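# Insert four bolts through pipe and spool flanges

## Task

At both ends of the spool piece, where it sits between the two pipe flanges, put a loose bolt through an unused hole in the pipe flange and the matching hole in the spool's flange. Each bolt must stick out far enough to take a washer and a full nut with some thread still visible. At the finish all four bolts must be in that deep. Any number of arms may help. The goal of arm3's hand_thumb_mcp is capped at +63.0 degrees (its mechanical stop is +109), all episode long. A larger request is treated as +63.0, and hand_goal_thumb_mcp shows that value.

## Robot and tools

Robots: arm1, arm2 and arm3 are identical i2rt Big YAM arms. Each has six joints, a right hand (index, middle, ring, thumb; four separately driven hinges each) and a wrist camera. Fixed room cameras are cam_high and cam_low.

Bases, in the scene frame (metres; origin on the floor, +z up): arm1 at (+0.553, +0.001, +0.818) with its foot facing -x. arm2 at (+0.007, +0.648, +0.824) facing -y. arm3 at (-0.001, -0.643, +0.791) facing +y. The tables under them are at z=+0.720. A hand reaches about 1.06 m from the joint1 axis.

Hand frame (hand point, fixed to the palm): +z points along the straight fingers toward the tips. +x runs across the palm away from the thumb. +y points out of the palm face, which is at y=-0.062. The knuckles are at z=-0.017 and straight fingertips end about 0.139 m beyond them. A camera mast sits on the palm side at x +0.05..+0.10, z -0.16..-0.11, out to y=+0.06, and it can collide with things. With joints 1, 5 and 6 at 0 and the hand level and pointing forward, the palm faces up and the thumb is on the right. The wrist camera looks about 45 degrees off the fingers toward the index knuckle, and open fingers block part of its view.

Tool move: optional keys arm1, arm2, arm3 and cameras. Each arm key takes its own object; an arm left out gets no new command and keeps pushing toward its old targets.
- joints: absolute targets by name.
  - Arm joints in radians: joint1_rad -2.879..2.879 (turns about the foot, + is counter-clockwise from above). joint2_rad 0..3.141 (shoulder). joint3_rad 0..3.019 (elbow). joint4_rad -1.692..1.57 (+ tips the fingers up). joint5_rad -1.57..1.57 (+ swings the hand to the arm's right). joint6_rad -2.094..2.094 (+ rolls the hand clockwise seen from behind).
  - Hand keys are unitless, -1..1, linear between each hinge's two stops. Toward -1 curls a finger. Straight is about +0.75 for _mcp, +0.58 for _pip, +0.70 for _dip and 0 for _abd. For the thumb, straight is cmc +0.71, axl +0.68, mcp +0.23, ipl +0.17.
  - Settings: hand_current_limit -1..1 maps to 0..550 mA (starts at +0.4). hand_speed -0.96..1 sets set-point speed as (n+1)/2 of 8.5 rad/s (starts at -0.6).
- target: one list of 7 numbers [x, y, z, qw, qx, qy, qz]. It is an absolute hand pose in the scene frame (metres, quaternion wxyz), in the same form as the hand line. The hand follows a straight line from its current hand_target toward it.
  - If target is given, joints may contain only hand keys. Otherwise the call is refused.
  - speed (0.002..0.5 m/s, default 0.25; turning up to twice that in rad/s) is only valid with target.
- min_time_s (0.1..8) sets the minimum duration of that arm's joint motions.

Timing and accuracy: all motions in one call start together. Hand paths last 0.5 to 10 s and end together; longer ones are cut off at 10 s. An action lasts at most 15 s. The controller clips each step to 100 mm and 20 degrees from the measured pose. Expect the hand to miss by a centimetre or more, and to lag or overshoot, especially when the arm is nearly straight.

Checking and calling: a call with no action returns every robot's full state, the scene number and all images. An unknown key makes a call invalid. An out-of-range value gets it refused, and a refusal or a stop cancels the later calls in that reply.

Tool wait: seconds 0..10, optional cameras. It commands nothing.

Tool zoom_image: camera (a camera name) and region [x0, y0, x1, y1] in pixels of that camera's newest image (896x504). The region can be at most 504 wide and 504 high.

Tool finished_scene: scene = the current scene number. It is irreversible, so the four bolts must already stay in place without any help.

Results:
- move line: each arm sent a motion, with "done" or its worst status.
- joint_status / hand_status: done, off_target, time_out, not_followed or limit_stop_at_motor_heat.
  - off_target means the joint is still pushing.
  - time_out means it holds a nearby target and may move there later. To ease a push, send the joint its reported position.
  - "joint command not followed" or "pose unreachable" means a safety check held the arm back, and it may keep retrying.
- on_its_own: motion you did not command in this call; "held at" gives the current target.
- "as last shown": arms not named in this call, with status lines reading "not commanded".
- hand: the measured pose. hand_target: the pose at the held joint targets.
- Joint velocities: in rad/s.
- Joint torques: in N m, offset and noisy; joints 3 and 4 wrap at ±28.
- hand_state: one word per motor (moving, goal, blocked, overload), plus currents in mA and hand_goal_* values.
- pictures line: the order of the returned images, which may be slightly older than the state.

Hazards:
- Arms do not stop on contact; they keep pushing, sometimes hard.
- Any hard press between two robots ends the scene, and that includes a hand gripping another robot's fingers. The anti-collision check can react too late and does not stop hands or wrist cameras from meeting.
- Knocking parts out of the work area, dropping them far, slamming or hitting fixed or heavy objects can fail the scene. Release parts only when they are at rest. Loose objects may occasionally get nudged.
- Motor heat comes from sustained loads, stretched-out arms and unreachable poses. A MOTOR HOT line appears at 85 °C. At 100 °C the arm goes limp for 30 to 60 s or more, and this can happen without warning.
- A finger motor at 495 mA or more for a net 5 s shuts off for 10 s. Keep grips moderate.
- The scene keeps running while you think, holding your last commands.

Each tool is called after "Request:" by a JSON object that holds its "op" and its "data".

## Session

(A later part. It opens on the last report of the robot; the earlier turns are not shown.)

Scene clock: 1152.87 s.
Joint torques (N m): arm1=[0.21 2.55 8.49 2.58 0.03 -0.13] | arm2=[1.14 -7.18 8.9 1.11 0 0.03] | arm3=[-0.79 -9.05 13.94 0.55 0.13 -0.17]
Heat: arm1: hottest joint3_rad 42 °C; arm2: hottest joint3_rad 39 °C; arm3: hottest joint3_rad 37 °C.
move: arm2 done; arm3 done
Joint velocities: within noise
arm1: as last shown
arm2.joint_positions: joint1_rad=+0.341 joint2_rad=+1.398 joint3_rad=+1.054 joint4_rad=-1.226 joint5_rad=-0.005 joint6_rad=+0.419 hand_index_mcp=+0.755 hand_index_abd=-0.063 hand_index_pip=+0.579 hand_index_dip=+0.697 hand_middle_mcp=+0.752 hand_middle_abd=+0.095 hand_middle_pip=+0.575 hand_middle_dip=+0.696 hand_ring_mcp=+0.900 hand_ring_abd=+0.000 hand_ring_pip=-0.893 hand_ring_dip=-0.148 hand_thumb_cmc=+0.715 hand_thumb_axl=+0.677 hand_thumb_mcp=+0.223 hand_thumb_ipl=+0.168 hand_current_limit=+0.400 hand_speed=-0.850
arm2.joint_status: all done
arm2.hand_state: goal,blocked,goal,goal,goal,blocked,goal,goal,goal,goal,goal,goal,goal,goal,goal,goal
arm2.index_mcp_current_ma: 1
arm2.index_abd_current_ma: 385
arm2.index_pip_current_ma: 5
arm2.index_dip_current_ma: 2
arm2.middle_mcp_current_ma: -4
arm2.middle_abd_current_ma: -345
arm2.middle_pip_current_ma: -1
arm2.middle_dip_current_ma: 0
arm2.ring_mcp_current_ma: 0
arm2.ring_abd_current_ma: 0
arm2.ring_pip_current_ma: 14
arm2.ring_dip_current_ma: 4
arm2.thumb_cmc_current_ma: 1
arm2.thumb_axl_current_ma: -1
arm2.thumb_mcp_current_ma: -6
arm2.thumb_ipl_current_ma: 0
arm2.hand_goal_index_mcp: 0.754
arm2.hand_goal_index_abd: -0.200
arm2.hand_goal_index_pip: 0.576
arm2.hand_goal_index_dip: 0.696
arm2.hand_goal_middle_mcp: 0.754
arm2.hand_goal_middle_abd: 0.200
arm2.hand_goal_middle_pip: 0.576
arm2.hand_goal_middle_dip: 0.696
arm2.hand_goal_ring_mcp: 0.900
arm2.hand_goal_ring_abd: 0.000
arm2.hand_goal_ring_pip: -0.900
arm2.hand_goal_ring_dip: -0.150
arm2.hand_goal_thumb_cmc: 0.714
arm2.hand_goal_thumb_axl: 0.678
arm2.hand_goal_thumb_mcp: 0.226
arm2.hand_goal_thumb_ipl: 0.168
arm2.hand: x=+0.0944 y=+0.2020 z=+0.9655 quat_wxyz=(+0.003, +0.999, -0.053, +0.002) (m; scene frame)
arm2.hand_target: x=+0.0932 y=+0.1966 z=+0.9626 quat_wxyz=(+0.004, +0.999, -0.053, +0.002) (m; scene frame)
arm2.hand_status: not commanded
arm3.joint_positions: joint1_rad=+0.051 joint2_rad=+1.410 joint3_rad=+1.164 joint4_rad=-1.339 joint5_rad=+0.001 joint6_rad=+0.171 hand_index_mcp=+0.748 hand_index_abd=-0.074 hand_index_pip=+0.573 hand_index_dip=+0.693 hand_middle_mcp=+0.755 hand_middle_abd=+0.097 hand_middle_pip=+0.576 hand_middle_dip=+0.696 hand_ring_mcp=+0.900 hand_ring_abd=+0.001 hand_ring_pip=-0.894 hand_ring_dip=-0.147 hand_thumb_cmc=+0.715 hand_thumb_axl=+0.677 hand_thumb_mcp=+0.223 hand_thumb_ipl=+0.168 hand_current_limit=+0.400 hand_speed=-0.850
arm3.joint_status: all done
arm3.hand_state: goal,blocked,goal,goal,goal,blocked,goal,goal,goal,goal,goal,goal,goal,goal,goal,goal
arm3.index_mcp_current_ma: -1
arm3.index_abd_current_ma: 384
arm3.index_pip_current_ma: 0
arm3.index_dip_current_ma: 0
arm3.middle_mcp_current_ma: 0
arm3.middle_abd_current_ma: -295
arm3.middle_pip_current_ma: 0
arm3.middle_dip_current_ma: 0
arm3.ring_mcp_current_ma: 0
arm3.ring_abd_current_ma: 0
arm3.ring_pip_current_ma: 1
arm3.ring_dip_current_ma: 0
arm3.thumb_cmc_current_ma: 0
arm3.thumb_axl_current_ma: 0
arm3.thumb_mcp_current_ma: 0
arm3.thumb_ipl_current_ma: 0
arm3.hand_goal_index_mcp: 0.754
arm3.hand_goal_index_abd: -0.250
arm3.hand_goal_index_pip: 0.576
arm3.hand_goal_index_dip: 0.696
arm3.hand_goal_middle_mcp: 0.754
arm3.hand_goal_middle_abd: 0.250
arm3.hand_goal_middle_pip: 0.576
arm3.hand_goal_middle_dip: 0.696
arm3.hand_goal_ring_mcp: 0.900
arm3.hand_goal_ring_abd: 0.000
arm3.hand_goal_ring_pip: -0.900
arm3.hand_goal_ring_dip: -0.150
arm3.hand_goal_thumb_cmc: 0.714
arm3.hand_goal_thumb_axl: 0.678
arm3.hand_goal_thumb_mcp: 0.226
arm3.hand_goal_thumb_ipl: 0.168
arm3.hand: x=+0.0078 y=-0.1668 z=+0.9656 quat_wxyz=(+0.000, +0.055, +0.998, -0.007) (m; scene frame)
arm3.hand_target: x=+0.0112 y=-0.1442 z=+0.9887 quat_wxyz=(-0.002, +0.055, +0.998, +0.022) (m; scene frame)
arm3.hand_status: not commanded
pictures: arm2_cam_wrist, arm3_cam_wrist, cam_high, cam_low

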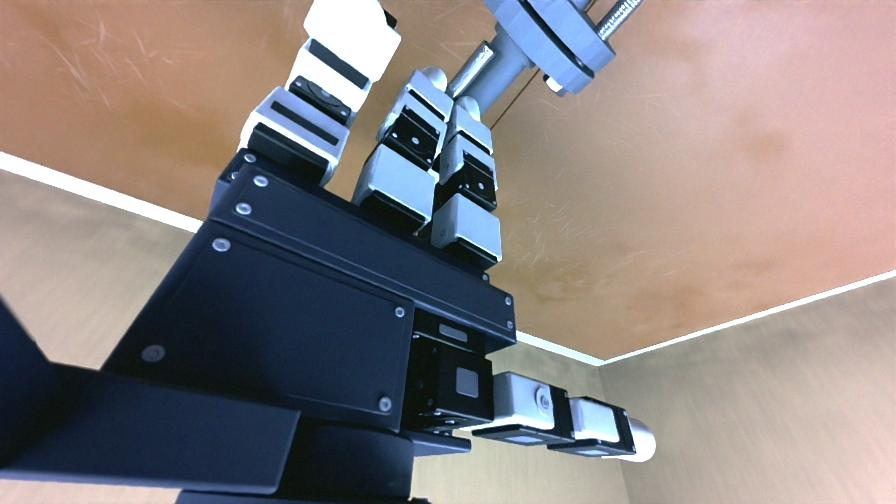

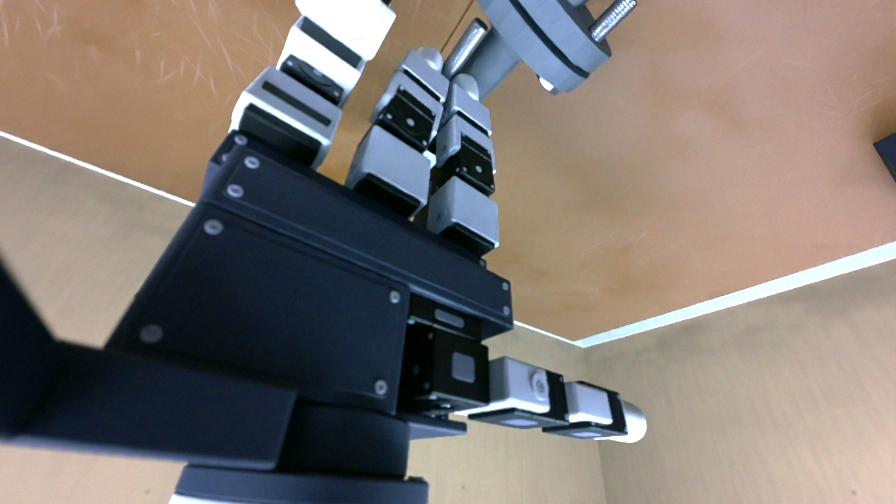

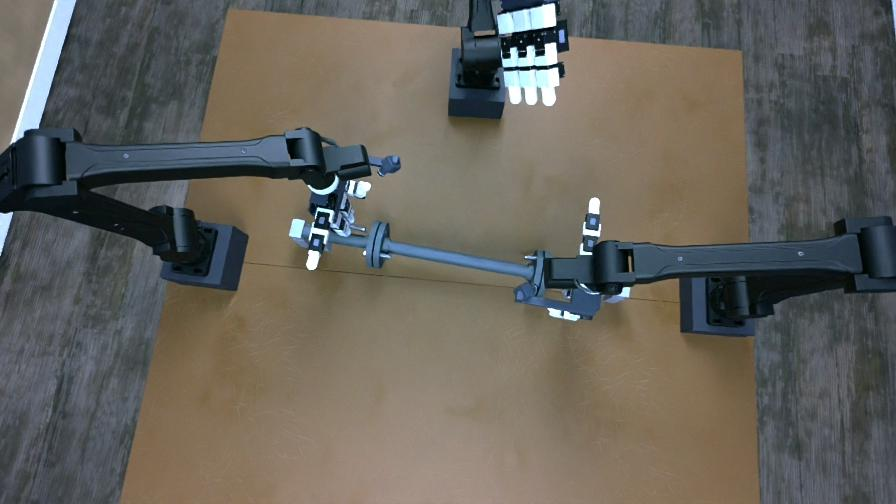

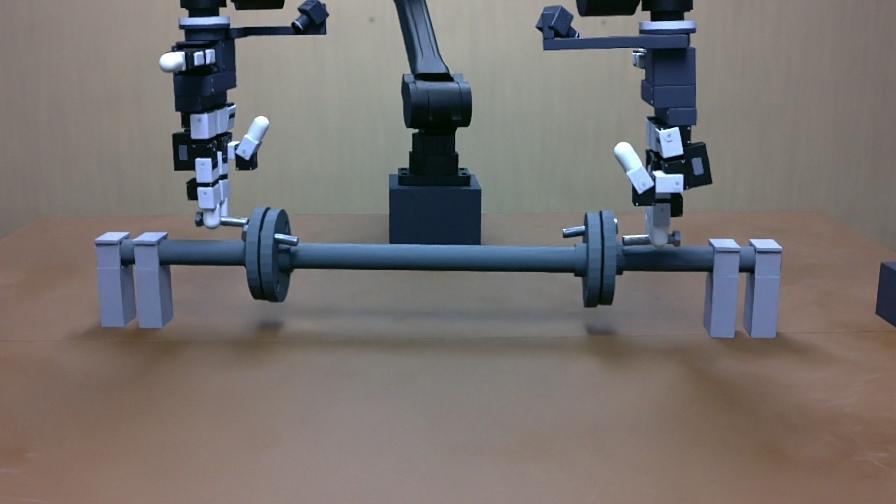

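Request:
{"op": "move", "data": {"arm3": {"joints": {"joint1_rad": 0.0375, "joint2_rad": 1.443, "joint3_rad": 1.25, "joint4_rad": -1.3305, "joint6_rad": 0.150}, "min_time_s": 2}, "arm2": {"joints": {"joint1_rad": 0.327, "joint2_rad": 1.438, "joint3_rad": 1.119, "joint4_rad": -1.205, "joint6_rad": 0.402}, "min_time_s": 2}, "cameras": ["cam_high", "cam_low"]}}

Request:
{"op": "zoom_image", "data": {"camera": "cam_low", "region": [590, 205, 700, 260]}}

Request:
{"op": "zoom_image", "data": {"camera": "cam_low", "region": [170, 195, 300, 260]}}

Request:
{"op": "zoom_image", "data": {"camera": "cam_high", "region": [335, 210, 405, 275]}}

Scene clock: 1187.43 s.
Joint torques (N m): arm1=[0.15 2.55 8.5 2.58 0.04 -0.13] | arm2=[1.08 -7.47 12.48 1.1 0 -0.07] | arm3=[-0.85 -9.35 13.94 0.57 0.14 -0.19]
Heat: arm1: hottest joint3_rad 42 °C; arm2: hottest joint3_rad 37 °C; arm3: hottest joint3_rad 38 °C.
move: arm2 done; arm3 done
Joint velocities: within noise
arm1.joint_positions: joint1_rad=+0.178 joint2_rad=+0.618 joint3_rad=+1.371 joint4_rad=-1.335 joint5_rad=-0.100 joint6_rad=+1.129 hand_index_mcp=+0.754 hand_index_abd=+0.000 hand_index_pip=+0.577 hand_index_dip=+0.696 hand_middle_mcp=+0.754 hand_middle_abd=+0.000 hand_middle_pip=+0.577 hand_middle_dip=+0.696 hand_ring_mcp=+0.754 hand_ring_abd=+0.000 hand_ring_pip=+0.577 hand_ring_dip=+0.696 hand_thumb_cmc=+0.714 hand_thumb_axl=+0.677 hand_thumb_mcp=+0.226 hand_thumb_ipl=+0.168 hand_current_limit=+0.400 hand_speed=-0.600
arm1.joint_status: not commanded
arm1.hand_state: goal,goal,goal,goal,goal,goal,goal,goal,goal,goal,goal,goal,goal,goal,goal,goal
arm1.index_mcp_current_ma: 0
arm1.index_abd_current_ma: 0
arm1.index_pip_current_ma: 0
arm1.index_dip_current_ma: 0
arm1.middle_mcp_current_ma: 0
arm1.middle_abd_current_ma: 0
arm1.middle_pip_current_ma: 0
arm1.middle_dip_current_ma: 0
arm1.ring_mcp_current_ma: 0
arm1.ring_abd_current_ma: 0
arm1.ring_pip_current_ma: 0
arm1.ring_dip_current_ma: 0
arm1.thumb_cmc_current_ma: 0
arm1.thumb_axl_current_ma: 0
arm1.thumb_mcp_current_ma: 0
arm1.thumb_ipl_current_ma: 0
arm1.hand_goal_index_mcp: 0.754
arm1.hand_goal_index_abd: 0.000
arm1.hand_goal_index_pip: 0.576
arm1.hand_goal_index_dip: 0.696
arm1.hand_goal_middle_mcp: 0.754
arm1.hand_goal_middle_abd: 0.000
arm1.hand_goal_middle_pip: 0.576
arm1.hand_goal_middle_dip: 0.696
arm1.hand_goal_ring_mcp: 0.754
arm1.hand_goal_ring_abd: 0.000
arm1.hand_goal_ring_pip: 0.576
arm1.hand_goal_ring_dip: 0.696
arm1.hand_goal_thumb_cmc: 0.714
arm1.hand_goal_thumb_axl: 0.678
arm1.hand_goal_thumb_mcp: 0.226
arm1.hand_goal_thumb_ipl: 0.168
arm1.hand: x=+0.2884 y=+0.0097 z=+1.3567 quat_wxyz=(+0.472, +0.306, -0.827, -0.016) (m; scene frame)
arm1.hand_target: x=+0.2908 y=+0.0100 z=+1.3693 quat_wxyz=(+0.484, +0.304, -0.820, -0.018) (m; scene frame)
arm1.hand_status: not commanded
arm2.joint_positions: joint1_rad=+0.335 joint2_rad=+1.424 joint3_rad=+1.071 joint4_rad=-1.215 joint5_rad=-0.005 joint6_rad=+0.418 hand_index_mcp=+0.755 hand_index_abd=-0.063 hand_index_pip=+0.579 hand_index_dip=+0.697 hand_middle_mcp=+0.752 hand_middle_abd=+0.095 hand_middle_pip=+0.575 hand_middle_dip=+0.696 hand_ring_mcp=+0.900 hand_ring_abd=+0.000 hand_ring_pip=-0.893 hand_ring_dip=-0.148 hand_thumb_cmc=+0.715 hand_thumb_axl=+0.677 hand_thumb_mcp=+0.223 hand_thumb_ipl=+0.168 hand_current_limit=+0.400 hand_speed=-0.850
arm2.joint_status: all done
arm2.hand_state: goal,blocked,goal,goal,goal,blocked,goal,goal,goal,goal,goal,goal,goal,goal,goal,goal
arm2.index_mcp_current_ma: 1
arm2.index_abd_current_ma: 385
arm2.index_pip_current_ma: 5
arm2.index_dip_current_ma: 2
arm2.middle_mcp_current_ma: -4
arm2.middle_abd_current_ma: -345
arm2.middle_pip_current_ma: -1
arm2.middle_dip_current_ma: 0
arm2.ring_mcp_current_ma: 0
arm2.ring_abd_current_ma: 0
arm2.ring_pip_current_ma: 14
arm2.ring_dip_current_ma: 4
arm2.thumb_cmc_current_ma: 1
arm2.thumb_axl_current_ma: -1
arm2.thumb_mcp_current_ma: -6
arm2.thumb_ipl_current_ma: 0
arm2.hand_goal_index_mcp: 0.754
arm2.hand_goal_index_abd: -0.200
arm2.hand_goal_index_pip: 0.576
arm2.hand_goal_index_dip: 0.696
arm2.hand_goal_middle_mcp: 0.754
arm2.hand_goal_middle_abd: 0.200
arm2.hand_goal_middle_pip: 0.576
arm2.hand_goal_middle_dip: 0.696
arm2.hand_goal_ring_mcp: 0.900
arm2.hand_goal_ring_abd: 0.000
arm2.hand_goal_ring_pip: -0.900
arm2.hand_goal_ring_dip: -0.150
arm2.hand_goal_thumb_cmc: 0.714
arm2.hand_goal_thumb_axl: 0.678
arm2.hand_goal_thumb_mcp: 0.226
arm2.hand_goal_thumb_ipl: 0.168
arm2.hand: x=+0.0945 y=+0.1927 z=+0.9624 quat_wxyz=(+0.005, +0.998, -0.056, +0.002) (m; scene frame)
arm2.hand_target: x=+0.0985 y=+0.1719 z=+0.9779 quat_wxyz=(+0.025, +0.998, -0.051, +0.009) (m; scene frame)
arm2.hand_status: not commanded
arm3.joint_positions: joint1_rad=+0.048 joint2_rad=+1.432 joint3_rad=+1.191 joint4_rad=-1.339 joint5_rad=+0.001 joint6_rad=+0.163 hand_index_mcp=+0.748 hand_index_abd=-0.074 hand_index_pip=+0.573 hand_index_dip=+0.693 hand_middle_mcp=+0.755 hand_middle_abd=+0.097 hand_middle_pip=+0.576 hand_middle_dip=+0.696 hand_ring_mcp=+0.900 hand_ring_abd=+0.001 hand_ring_pip=-0.894 hand_ring_dip=-0.147 hand_thumb_cmc=+0.715 hand_thumb_axl=+0.677 hand_thumb_mcp=+0.223 hand_thumb_ipl=+0.168 hand_current_limit=+0.400 hand_speed=-0.850
arm3.joint_status: all done
arm3.hand_state: goal,blocked,goal,goal,goal,blocked,goal,goal,goal,goal,goal,goal,goal,goal,goal,goal
arm3.index_mcp_current_ma: -1
arm3.index_abd_current_ma: 384
arm3.index_pip_current_ma: 0
arm3.index_dip_current_ma: 0
arm3.middle_mcp_current_ma: 0
arm3.middle_abd_current_ma: -295
arm3.middle_pip_current_ma: 0
arm3.middle_dip_current_ma: 0
arm3.ring_mcp_current_ma: 0
arm3.ring_abd_current_ma: 0
arm3.ring_pip_current_ma: 1
arm3.ring_dip_current_ma: 0
arm3.thumb_cmc_current_ma: 0
arm3.thumb_axl_current_ma: 0
arm3.thumb_mcp_current_ma: 0
arm3.thumb_ipl_current_ma: 0
arm3.hand_goal_index_mcp: 0.754
arm3.hand_goal_index_abd: -0.250
arm3.hand_goal_index_pip: 0.576
arm3.hand_goal_index_dip: 0.696
arm3.hand_goal_middle_mcp: 0.754
arm3.hand_goal_middle_abd: 0.250
arm3.hand_goal_middle_pip: 0.576
arm3.hand_goal_middle_dip: 0.696
arm3.hand_goal_ring_mcp: 0.900
arm3.hand_goal_ring_abd: 0.000
arm3.hand_goal_ring_pip: -0.900
arm3.hand_goal_ring_dip: -0.150
arm3.hand_goal_thumb_cmc: 0.714
arm3.hand_goal_thumb_axl: 0.678
arm3.hand_goal_thumb_mcp: 0.226
arm3.hand_goal_thumb_ipl: 0.168
arm3.hand: x=+0.0081 y=-0.1564 z=+0.9678 quat_wxyz=(+0.000, +0.052, +0.999, -0.004) (m; scene frame)
arm3.hand_target: x=+0.0114 y=-0.1339 z=+0.9908 quat_wxyz=(-0.002, +0.051, +0.998, +0.025) (m; scene frame)
arm3.hand_status: not commanded
pictures: cam_high, cam_low

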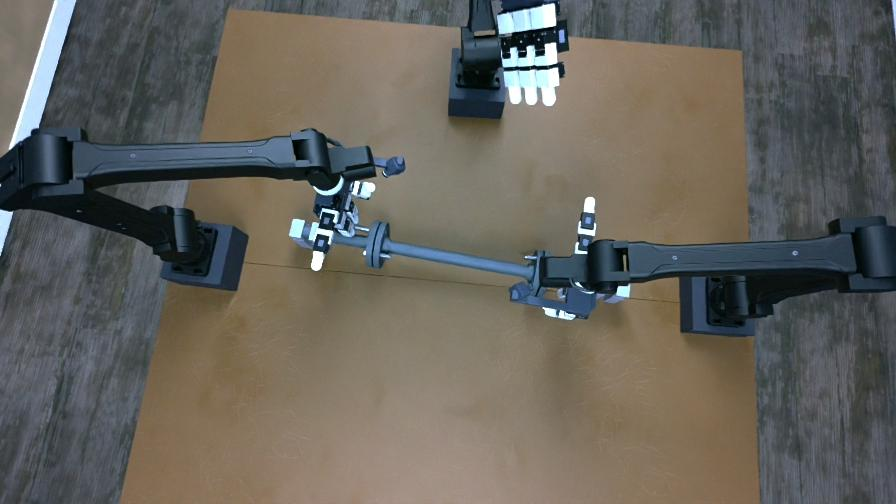

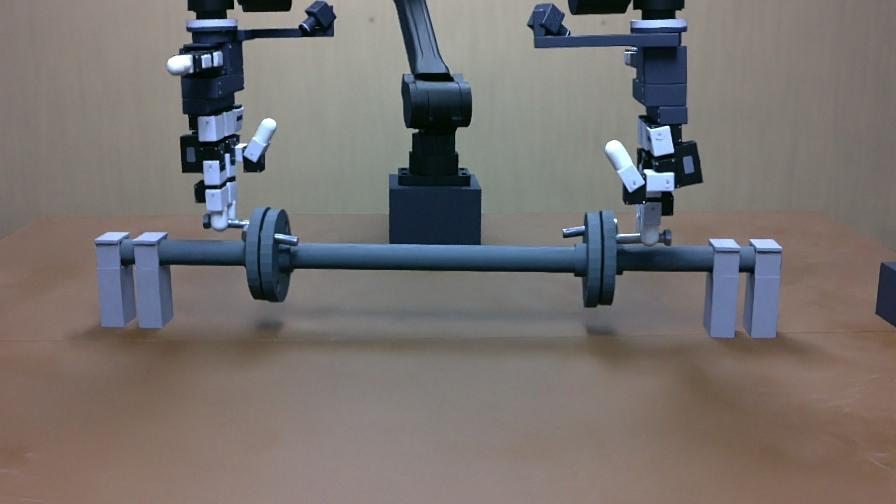

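Scaled by 4.582.

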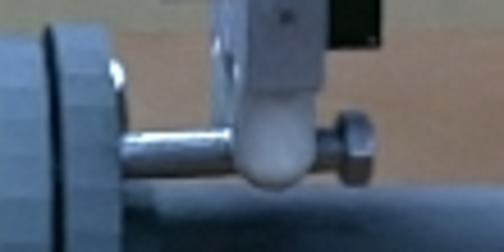

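Scaled by 3.877.

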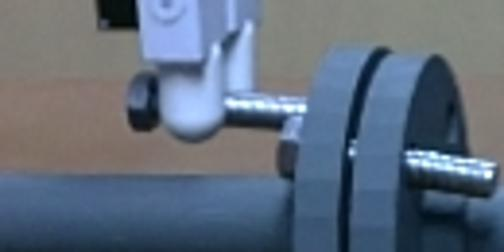

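Scaled by 7.200.

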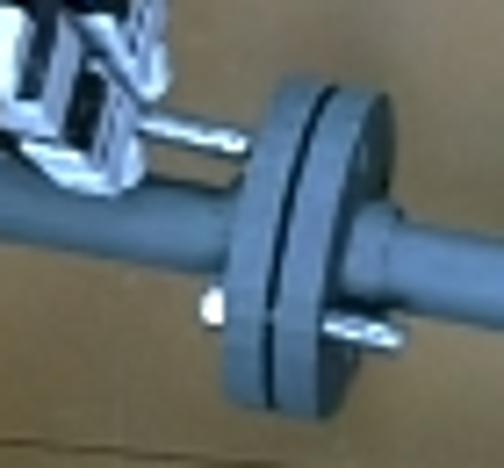

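Request:
{"op": "move", "data": {"arm3": {"joints": {"joint1_rad": 0.034, "joint2_rad": 1.4575, "joint3_rad": 1.265}, "min_time_s": 2}, "arm2": {"joints": {"joint1_rad": 0.320, "joint2_rad": 1.458, "joint3_rad": 1.1335, "joint4_rad": -1.2, "joint6_rad": 0.395}, "min_time_s": 2}, "cameras": ["cam_high", "cam_low", "arm3_cam_wrist", "arm2_cam_wrist"]}}

Request:
{"op": "zoom_image", "data": {"camera": "cam_low", "region": [590, 205, 700, 260]}}

Request:
{"op": "zoom_image", "data": {"camera": "cam_low", "region": [170, 195, 300, 260]}}

Request:
{"op": "zoom_image", "data": {"camera": "cam_high", "region": [335, 210, 405, 275]}}

Request:
{"op": "zoom_image", "data": {"camera": "arm3_cam_wrist", "region": [420, 0, 660, 130]}}

Request:
{"op": "zoom_image", "data": {"camera": "arm2_cam_wrist", "region": [420, 0, 660, 130]}}

Scene clock: 1210.13 s.
Joint torques (N m): arm1=[0.21 2.55 8.49 2.59 0.03 -0.13] | arm2=[1.14 -7.77 12.66 1.14 0 -0.09] | arm3=[-0.85 -9.52 13.98 0.57 0.14 -0.18]
Heat: arm1: hottest joint3_rad 42 °C; arm2: hottest joint3_rad 39 °C; arm3: hottest joint3_rad 38 °C.
move: arm2 done; arm3 done
Joint velocities: within noise
arm1: as last shown
arm2.joint_positions: joint1_rad=+0.327 joint2_rad=+1.443 joint3_rad=+1.082 joint4_rad=-1.211 joint5_rad=-0.005 joint6_rad=+0.412 hand_index_mcp=+0.755 hand_index_abd=-0.063 hand_index_pip=+0.579 hand_index_dip=+0.697 hand_middle_mcp=+0.752 hand_middle_abd=+0.095 hand_middle_pip=+0.575 hand_middle_dip=+0.696 hand_ring_mcp=+0.900 hand_ring_abd=+0.000 hand_ring_pip=-0.893 hand_ring_dip=-0.148 hand_thumb_cmc=+0.715 hand_thumb_axl=+0.677 hand_thumb_mcp=+0.223 hand_thumb_ipl=+0.168 hand_current_limit=+0.400 hand_speed=-0.850
arm2.joint_status: all done
arm2.hand_state: goal,blocked,goal,goal,goal,blocked,goal,goal,goal,goal,goal,goal,goal,goal,goal,goal
arm2.index_mcp_current_ma: 1
arm2.index_abd_current_ma: 385
arm2.index_pip_current_ma: 5
arm2.index_dip_current_ma: 2
arm2.middle_mcp_current_ma: -4
arm2.middle_abd_current_ma: -345
arm2.middle_pip_current_ma: -1
arm2.middle_dip_current_ma: 0
arm2.ring_mcp_current_ma: 0
arm2.ring_abd_current_ma: 0
arm2.ring_pip_current_ma: 14
arm2.ring_dip_current_ma: 4
arm2.thumb_cmc_current_ma: 1
arm2.thumb_axl_current_ma: -1
arm2.thumb_mcp_current_ma: -6
arm2.thumb_ipl_current_ma: 0
arm2.hand_goal_index_mcp: 0.754
arm2.hand_goal_index_abd: -0.200
arm2.hand_goal_index_pip: 0.576
arm2.hand_goal_index_dip: 0.696
arm2.hand_goal_middle_mcp: 0.754
arm2.hand_goal_middle_abd: 0.200
arm2.hand_goal_middle_pip: 0.576
arm2.hand_goal_middle_dip: 0.696
arm2.hand_goal_ring_mcp: 0.900
arm2.hand_goal_ring_abd: 0.000
arm2.hand_goal_ring_pip: -0.900
arm2.hand_goal_ring_dip: -0.150
arm2.hand_goal_thumb_cmc: 0.714
arm2.hand_goal_thumb_axl: 0.678
arm2.hand_goal_thumb_mcp: 0.226
arm2.hand_goal_thumb_ipl: 0.168
arm2.hand: x=+0.0932 y=+0.1865 z=+0.9590 quat_wxyz=(+0.003, +0.998, -0.056, +0.001) (m; scene frame)
arm2.hand_target: x=+0.0974 y=+0.1645 z=+0.9755 quat_wxyz=(+0.025, +0.998, -0.051, +0.009) (m; scene frame)
arm2.hand_status: not commanded
arm3.joint_positions: joint1_rad=+0.044 joint2_rad=+1.447 joint3_rad=+1.206 joint4_rad=-1.339 joint5_rad=+0.001 joint6_rad=+0.162 hand_index_mcp=+0.748 hand_index_abd=-0.074 hand_index_pip=+0.573 hand_index_dip=+0.693 hand_middle_mcp=+0.755 hand_middle_abd=+0.097 hand_middle_pip=+0.576 hand_middle_dip=+0.696 hand_ring_mcp=+0.900 hand_ring_abd=+0.001 hand_ring_pip=-0.894 hand_ring_dip=-0.147 hand_thumb_cmc=+0.715 hand_thumb_axl=+0.677 hand_thumb_mcp=+0.223 hand_thumb_ipl=+0.168 hand_current_limit=+0.400 hand_speed=-0.850
arm3.joint_status: all done
arm3.hand_state: goal,blocked,goal,goal,goal,blocked,goal,goal,goal,goal,goal,goal,goal,goal,goal,goal
arm3.index_mcp_current_ma: -1
arm3.index_abd_current_ma: 384
arm3.index_pip_current_ma: 0
arm3.index_dip_current_ma: 0
arm3.middle_mcp_current_ma: 0
arm3.middle_abd_current_ma: -295
arm3.middle_pip_current_ma: 0
arm3.middle_dip_current_ma: 0
arm3.ring_mcp_current_ma: 0
arm3.ring_abd_current_ma: 0
arm3.ring_pip_current_ma: 1
arm3.ring_dip_current_ma: 0
arm3.thumb_cmc_current_ma: 0
arm3.thumb_axl_current_ma: 0
arm3.thumb_mcp_current_ma: 0
arm3.thumb_ipl_current_ma: 0
arm3.hand_goal_index_mcp: 0.754
arm3.hand_goal_index_abd: -0.250
arm3.hand_goal_index_pip: 0.576
arm3.hand_goal_index_dip: 0.696
arm3.hand_goal_middle_mcp: 0.754
arm3.hand_goal_middle_abd: 0.250
arm3.hand_goal_middle_pip: 0.576
arm3.hand_goal_middle_dip: 0.696
arm3.hand_goal_ring_mcp: 0.900
arm3.hand_goal_ring_abd: 0.000
arm3.hand_goal_ring_pip: -0.900
arm3.hand_goal_ring_dip: -0.150
arm3.hand_goal_thumb_cmc: 0.714
arm3.hand_goal_thumb_axl: 0.678
arm3.hand_goal_thumb_mcp: 0.226
arm3.hand_goal_thumb_ipl: 0.168
arm3.hand: x=+0.0096 y=-0.1507 z=+0.9677 quat_wxyz=(+0.000, +0.054, +0.999, -0.004) (m; scene frame)
arm3.hand_target: x=+0.0131 y=-0.1282 z=+0.9907 quat_wxyz=(-0.002, +0.053, +0.998, +0.025) (m; scene frame)
arm3.hand_status: not commanded
pictures: arm2_cam_wrist, arm3_cam_wrist, cam_high, cam_low

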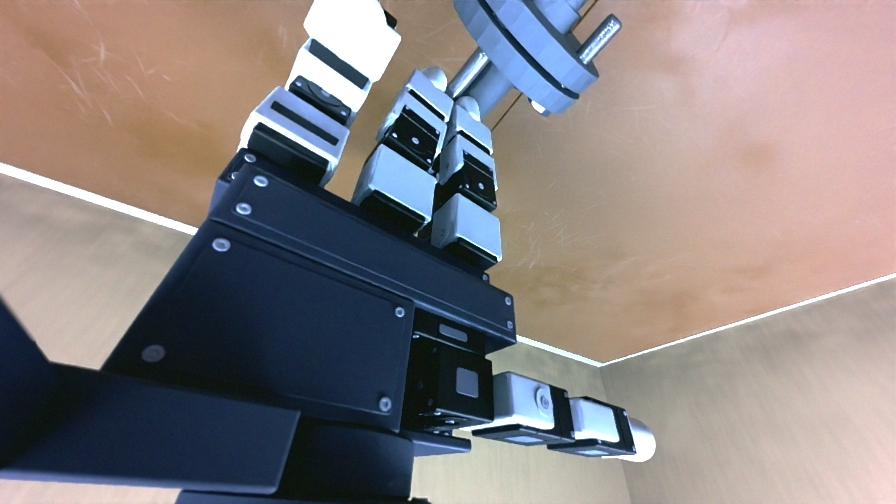

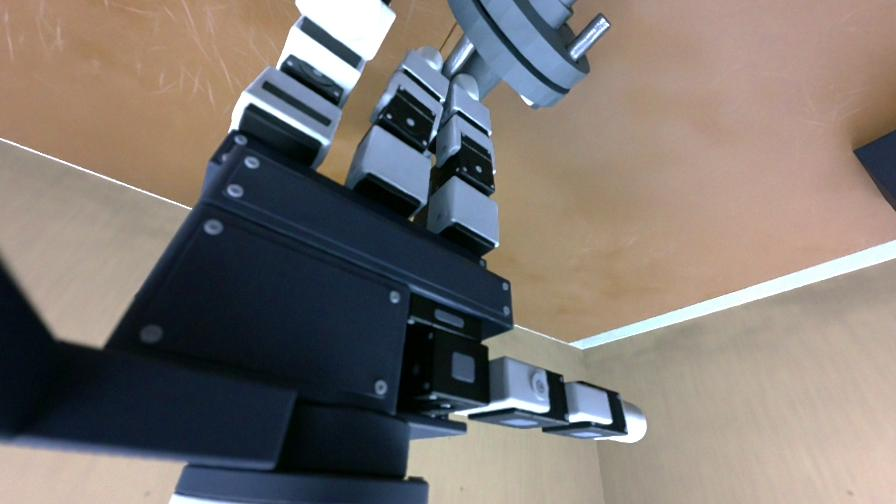

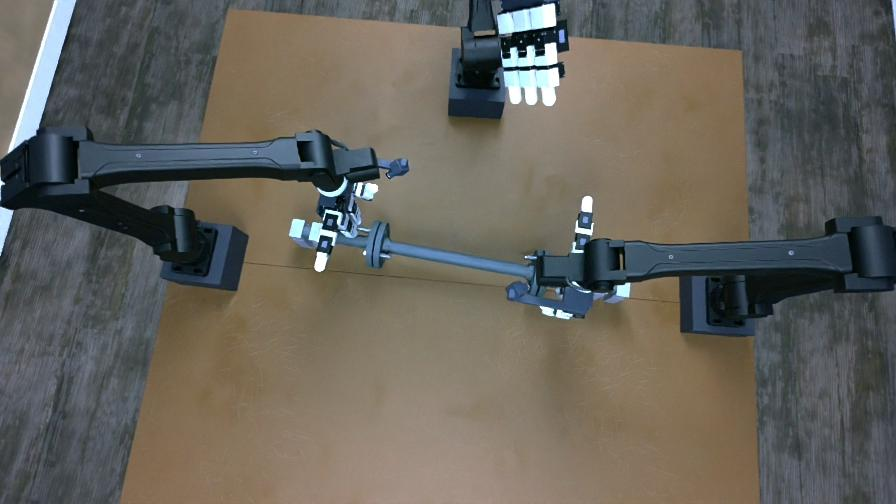

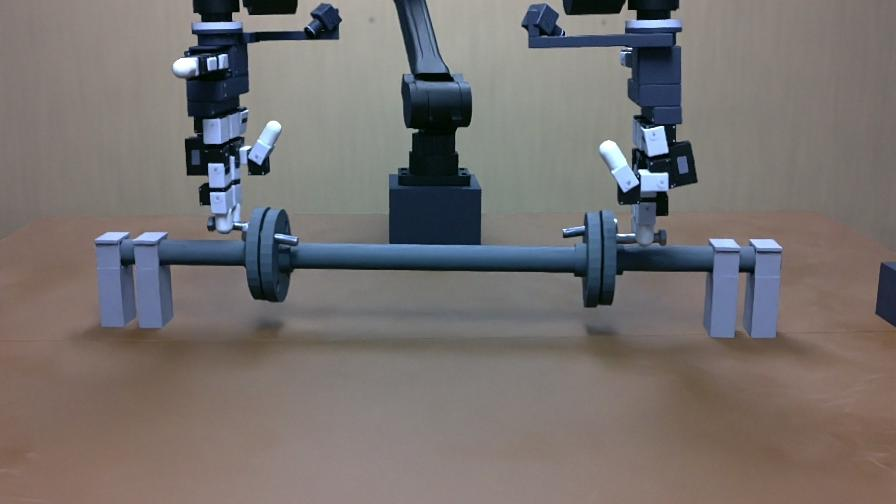

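Scaled by 4.582.

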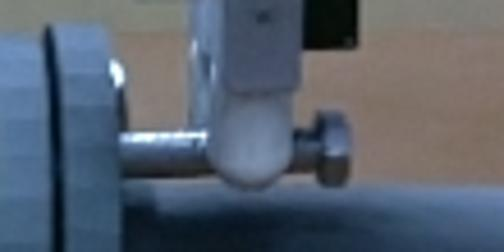

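Scaled by 3.877.

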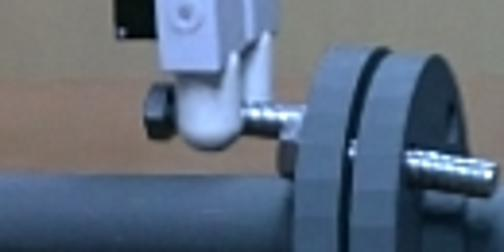

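Scaled by 7.200.

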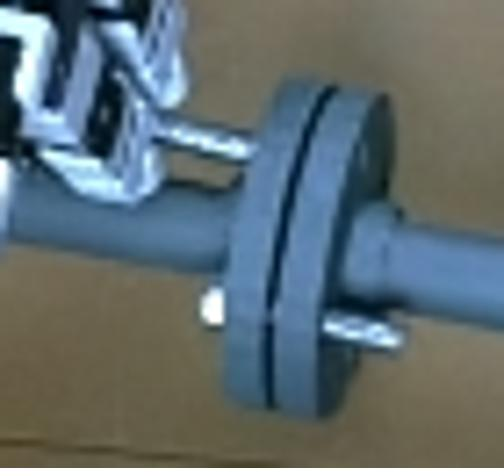

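Scaled by 2.100.

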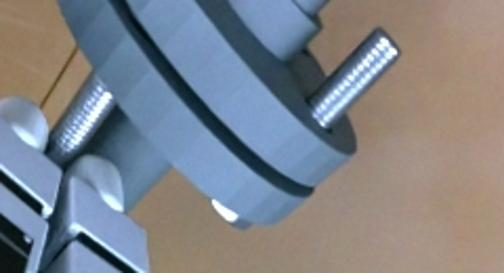

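Scaled by 2.100.

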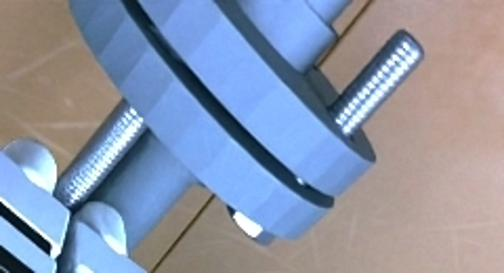

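Request:
{"op": "move", "data": {"arm3": {"joints": {"joint1_rad": 0.031, "joint2_rad": 1.5145, "joint3_rad": 1.326, "joint4_rad": -1.385}, "min_time_s": 2.5}, "arm2": {"joints": {"joint3_rad": 1.142, "joint4_rad": -1.222}, "min_time_s": 1.5}, "cameras": ["cam_high", "cam_low"]}}

Request:
{"op": "zoom_image", "data": {"camera": "cam_low", "region": [570, 205, 680, 260]}}

Request:
{"op": "zoom_image", "data": {"camera": "cam_low", "region": [170, 195, 300, 260]}}

Request:
{"op": "zoom_image", "data": {"camera": "cam_high", "region": [335, 210, 405, 275]}}

Scene clock: 1312.77 s.
Joint torques (N m): arm1=[0.15 2.61 8.5 2.58 0.04 -0.13] | arm2=[1.08 -7.82 12.81 0.43 0 -0.09] | arm3=[-0.85 -10.4 13.91 -0.29 0.14 -0.18]
Heat: arm1: hottest joint3_rad 42 °C; arm2: hottest joint3_rad 43 °C; arm3: hottest joint3_rad 41 °C.
move: arm2 done; arm3 done
Joint velocities: within noise
arm1: as last shown
arm2.joint_positions: joint1_rad=+0.327 joint2_rad=+1.444 joint3_rad=+1.090 joint4_rad=-1.217 joint5_rad=-0.005 joint6_rad=+0.412 hand_index_mcp=+0.760 hand_index_abd=-0.063 hand_index_pip=+0.580 hand_index_dip=+0.697 hand_middle_mcp=+0.756 hand_middle_abd=+0.095 hand_middle_pip=+0.577 hand_middle_dip=+0.696 hand_ring_mcp=+0.900 hand_ring_abd=+0.000 hand_ring_pip=-0.893 hand_ring_dip=-0.148 hand_thumb_cmc=+0.715 hand_thumb_axl=+0.677 hand_thumb_mcp=+0.223 hand_thumb_ipl=+0.168 hand_current_limit=+0.400 hand_speed=-0.850
arm2.joint_status: all done
arm2.hand_state: goal,blocked,goal,goal,goal,blocked,goal,goal,goal,goal,goal,goal,goal,goal,goal,goal
arm2.index_mcp_current_ma: 13
arm2.index_abd_current_ma: 385
arm2.index_pip_current_ma: 7
arm2.index_dip_current_ma: 2
arm2.middle_mcp_current_ma: 3
arm2.middle_abd_current_ma: -345
arm2.middle_pip_current_ma: 1
arm2.middle_dip_current_ma: 0
arm2.ring_mcp_current_ma: 0
arm2.ring_abd_current_ma: 0
arm2.ring_pip_current_ma: 14
arm2.ring_dip_current_ma: 4
arm2.thumb_cmc_current_ma: 1
arm2.thumb_axl_current_ma: -1
arm2.thumb_mcp_current_ma: -6
arm2.thumb_ipl_current_ma: 0
arm2.hand_goal_index_mcp: 0.754
arm2.hand_goal_index_abd: -0.200
arm2.hand_goal_index_pip: 0.576
arm2.hand_goal_index_dip: 0.696
arm2.hand_goal_middle_mcp: 0.754
arm2.hand_goal_middle_abd: 0.200
arm2.hand_goal_middle_pip: 0.576
arm2.hand_goal_middle_dip: 0.696
arm2.hand_goal_ring_mcp: 0.900
arm2.hand_goal_ring_abd: 0.000
arm2.hand_goal_ring_pip: -0.900
arm2.hand_goal_ring_dip: -0.150
arm2.hand_goal_thumb_cmc: 0.714
arm2.hand_goal_thumb_axl: 0.678
arm2.hand_goal_thumb_mcp: 0.226
arm2.hand_goal_thumb_ipl: 0.168
arm2.hand: x=+0.0936 y=+0.1852 z=+0.9616 quat_wxyz=(+0.003, +0.998, -0.056, +0.002) (m; scene frame)
arm2.hand_target: x=+0.0968 y=+0.1665 z=+0.9778 quat_wxyz=(+0.019, +0.998, -0.051, +0.007) (m; scene frame)
arm2.hand_status: not commanded
arm3.joint_positions: joint1_rad=+0.041 joint2_rad=+1.504 joint3_rad=+1.266 joint4_rad=-1.374 joint5_rad=+0.001 joint6_rad=+0.162 hand_index_mcp=+0.748 hand_index_abd=-0.074 hand_index_pip=+0.573 hand_index_dip=+0.693 hand_middle_mcp=+0.755 hand_middle_abd=+0.097 hand_middle_pip=+0.576 hand_middle_dip=+0.696 hand_ring_mcp=+0.900 hand_ring_abd=+0.001 hand_ring_pip=-0.894 hand_ring_dip=-0.147 hand_thumb_cmc=+0.715 hand_thumb_axl=+0.677 hand_thumb_mcp=+0.223 hand_thumb_ipl=+0.168 hand_current_limit=+0.400 hand_speed=-0.850
arm3.joint_status: all done
arm3.hand_state: goal,blocked,goal,goal,goal,blocked,goal,goal,goal,goal,goal,goal,goal,goal,goal,goal
arm3.index_mcp_current_ma: -1
arm3.index_abd_current_ma: 384
arm3.index_pip_current_ma: 0
arm3.index_dip_current_ma: 0
arm3.middle_mcp_current_ma: 0
arm3.middle_abd_current_ma: -295
arm3.middle_pip_current_ma: 0
arm3.middle_dip_current_ma: 0
arm3.ring_mcp_current_ma: 0
arm3.ring_abd_current_ma: 0
arm3.ring_pip_current_ma: 1
arm3.ring_dip_current_ma: 0
arm3.thumb_cmc_current_ma: 0
arm3.thumb_axl_current_ma: 0
arm3.thumb_mcp_current_ma: 0
arm3.thumb_ipl_current_ma: 0
arm3.hand_goal_index_mcp: 0.754
arm3.hand_goal_index_abd: -0.250
arm3.hand_goal_index_pip: 0.576
arm3.hand_goal_index_dip: 0.696
arm3.hand_goal_middle_mcp: 0.754
arm3.hand_goal_middle_abd: 0.250
arm3.hand_goal_middle_pip: 0.576
arm3.hand_goal_middle_dip: 0.696
arm3.hand_goal_ring_mcp: 0.900
arm3.hand_goal_ring_abd: 0.000
arm3.hand_goal_ring_pip: -0.900
arm3.hand_goal_ring_dip: -0.150
arm3.hand_goal_thumb_cmc: 0.714
arm3.hand_goal_thumb_axl: 0.678
arm3.hand_goal_thumb_mcp: 0.226
arm3.hand_goal_thumb_ipl: 0.168
arm3.hand: x=+0.0103 y=-0.1362 z=+0.9650 quat_wxyz=(+0.001, +0.055, +0.998, -0.019) (m; scene frame)
arm3.hand_target: x=+0.0143 y=-0.1185 z=+0.9856 quat_wxyz=(+0.000, +0.055, +0.999, +0.000) (m; scene frame)
arm3.hand_status: not commanded
pictures: cam_high, cam_low

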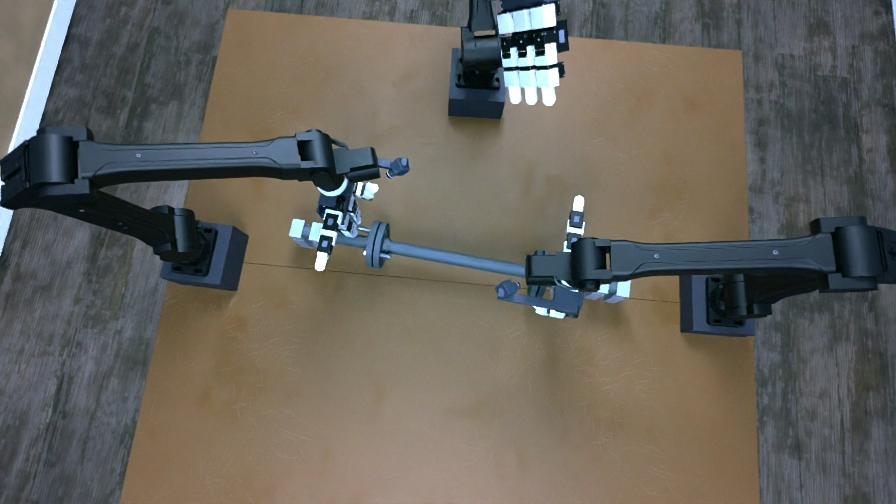

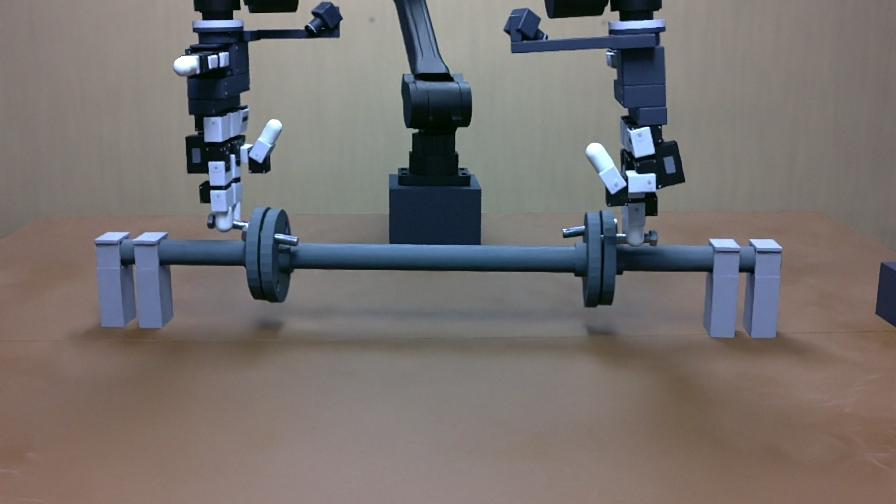

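Scaled by 4.582.

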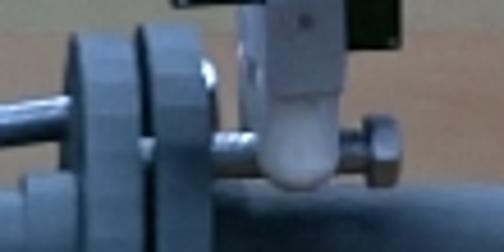

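Scaled by 3.877.

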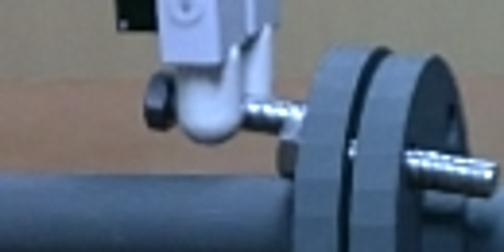

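Scaled by 7.200.

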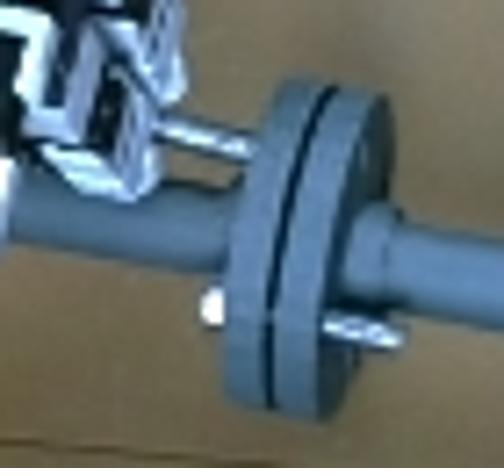

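Request:
{"op": "move", "data": {"arm3": {"joints": {"joint1_rad": 0.030, "joint2_rad": 1.5685, "joint3_rad": 1.385, "joint4_rad": -1.44}, "min_time_s": 2.5}, "arm2": {"joints": {"joint1_rad": 0.313, "joint2_rad": 1.495, "joint3_rad": 1.179, "joint4_rad": -1.242}, "min_time_s": 2}, "cameras": ["cam_high", "cam_low"]}}

Request:
{"op": "zoom_image", "data": {"camera": "cam_low", "region": [570, 205, 680, 260]}}

Request:
{"op": "zoom_image", "data": {"camera": "cam_low", "region": [190, 195, 310, 255]}}

Request:
{"op": "zoom_image", "data": {"camera": "cam_high", "region": [335, 210, 405, 275]}}

Scene clock: 1341.30 s.
Joint torques (N m): arm1=[0.21 2.55 8.49 2.58 0.03 -0.13] | arm2=[0.91 -8.29 13.16 0.62 0.1 -0.08] | arm3=[-0.79 -10.99 13.74 -0.44 0.14 -0.18]
Heat: arm1: hottest joint3_rad 42 °C; arm2: hottest joint3_rad 42 °C; arm3: hottest joint3_rad 42 °C.
move: arm2 done; arm3 done
Joint velocities: within noise
arm1: as last shown
arm2.joint_positions: joint1_rad=+0.323 joint2_rad=+1.482 joint3_rad=+1.121 joint4_rad=-1.243 joint5_rad=-0.008 joint6_rad=+0.412 hand_index_mcp=+0.766 hand_index_abd=-0.063 hand_index_pip=+0.585 hand_index_dip=+0.699 hand_middle_mcp=+0.763 hand_middle_abd=+0.095 hand_middle_pip=+0.581 hand_middle_dip=+0.698 hand_ring_mcp=+0.900 hand_ring_abd=+0.000 hand_ring_pip=-0.893 hand_ring_dip=-0.148 hand_thumb_cmc=+0.715 hand_thumb_axl=+0.677 hand_thumb_mcp=+0.223 hand_thumb_ipl=+0.168 hand_current_limit=+0.400 hand_speed=-0.850
arm2.joint_status: all done
arm2.hand_state: goal,blocked,goal,goal,goal,blocked,goal,goal,goal,goal,goal,goal,goal,goal,goal,goal
arm2.index_mcp_current_ma: 31
arm2.index_abd_current_ma: 385
arm2.index_pip_current_ma: 19
arm2.index_dip_current_ma: 6
arm2.middle_mcp_current_ma: 22
arm2.middle_abd_current_ma: -345
arm2.middle_pip_current_ma: 10
arm2.middle_dip_current_ma: 3
arm2.ring_mcp_current_ma: 0
arm2.ring_abd_current_ma: 0
arm2.ring_pip_current_ma: 14
arm2.ring_dip_current_ma: 4
arm2.thumb_cmc_current_ma: 1
arm2.thumb_axl_current_ma: -1
arm2.thumb_mcp_current_ma: -6
arm2.thumb_ipl_current_ma: 0
arm2.hand_goal_index_mcp: 0.754
arm2.hand_goal_index_abd: -0.200
arm2.hand_goal_index_pip: 0.576
arm2.hand_goal_index_dip: 0.696
arm2.hand_goal_middle_mcp: 0.754
arm2.hand_goal_middle_abd: 0.200
arm2.hand_goal_middle_pip: 0.576
arm2.hand_goal_middle_dip: 0.696
arm2.hand_goal_ring_mcp: 0.900
arm2.hand_goal_ring_abd: 0.000
arm2.hand_goal_ring_pip: -0.900
arm2.hand_goal_ring_dip: -0.150
arm2.hand_goal_thumb_cmc: 0.714
arm2.hand_goal_thumb_axl: 0.678
arm2.hand_goal_thumb_mcp: 0.226
arm2.hand_goal_thumb_ipl: 0.168
arm2.hand: x=+0.0938 y=+0.1796 z=+0.9560 quat_wxyz=(-0.013, +0.998, -0.058, -0.003) (m; scene frame)
arm2.hand_target: x=+0.0962 y=+0.1572 z=+0.9750 quat_wxyz=(+0.009, +0.998, -0.055, +0.003) (m; scene frame)
arm2.hand_status: not commanded
arm3.joint_positions: joint1_rad=+0.040 joint2_rad=+1.557 joint3_rad=+1.326 joint4_rad=-1.428 joint5_rad=+0.001 joint6_rad=+0.162 hand_index_mcp=+0.748 hand_index_abd=-0.074 hand_index_pip=+0.573 hand_index_dip=+0.693 hand_middle_mcp=+0.755 hand_middle_abd=+0.097 hand_middle_pip=+0.576 hand_middle_dip=+0.696 hand_ring_mcp=+0.900 hand_ring_abd=+0.001 hand_ring_pip=-0.894 hand_ring_dip=-0.147 hand_thumb_cmc=+0.715 hand_thumb_axl=+0.677 hand_thumb_mcp=+0.223 hand_thumb_ipl=+0.168 hand_current_limit=+0.400 hand_speed=-0.850
arm3.joint_status: all done
arm3.hand_state: goal,blocked,goal,goal,goal,blocked,goal,goal,goal,goal,goal,goal,goal,goal,goal,goal
arm3.index_mcp_current_ma: -1
arm3.index_abd_current_ma: 384
arm3.index_pip_current_ma: 0
arm3.index_dip_current_ma: 0
arm3.middle_mcp_current_ma: 0
arm3.middle_abd_current_ma: -295
arm3.middle_pip_current_ma: 0
arm3.middle_dip_current_ma: 0
arm3.ring_mcp_current_ma: 0
arm3.ring_abd_current_ma: 0
arm3.ring_pip_current_ma: 1
arm3.ring_dip_current_ma: 0
arm3.thumb_cmc_current_ma: 0
arm3.thumb_axl_current_ma: 0
arm3.thumb_mcp_current_ma: 0
arm3.thumb_ipl_current_ma: 0
arm3.hand_goal_index_mcp: 0.754
arm3.hand_goal_index_abd: -0.250
arm3.hand_goal_index_pip: 0.576
arm3.hand_goal_index_dip: 0.696
arm3.hand_goal_middle_mcp: 0.754
arm3.hand_goal_middle_abd: 0.250
arm3.hand_goal_middle_pip: 0.576
arm3.hand_goal_middle_dip: 0.696
arm3.hand_goal_ring_mcp: 0.900
arm3.hand_goal_ring_abd: 0.000
arm3.hand_goal_ring_pip: -0.900
arm3.hand_goal_ring_dip: -0.150
arm3.hand_goal_thumb_cmc: 0.714
arm3.hand_goal_thumb_axl: 0.678
arm3.hand_goal_thumb_mcp: 0.226
arm3.hand_goal_thumb_ipl: 0.168
arm3.hand: x=+0.0105 y=-0.1273 z=+0.9619 quat_wxyz=(+0.004, +0.056, +0.998, -0.043) (m; scene frame)
arm3.hand_target: x=+0.0145 y=-0.1102 z=+0.9811 quat_wxyz=(+0.002, +0.055, +0.998, -0.025) (m; scene frame)
arm3.hand_status: not commanded
pictures: cam_high, cam_low

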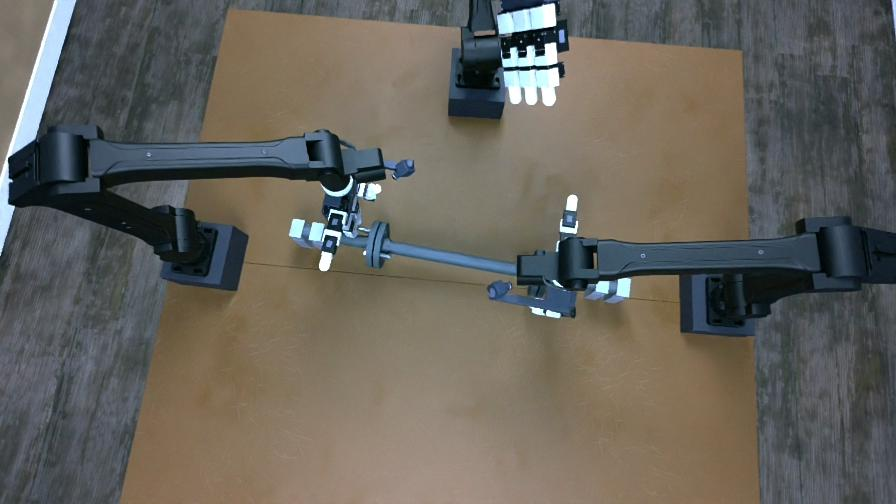

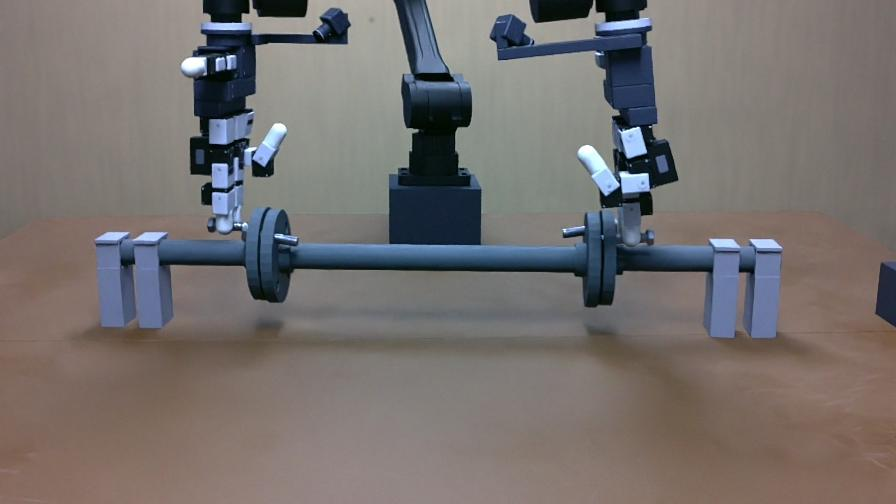

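Scaled by 4.582.

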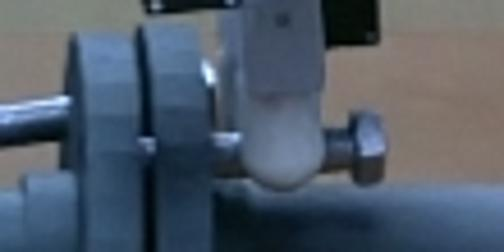

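Scaled by 4.200.

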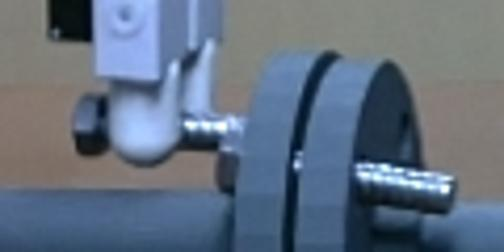

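Scaled by 7.200.

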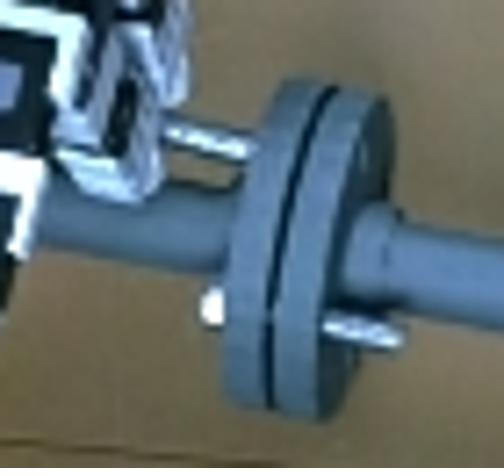

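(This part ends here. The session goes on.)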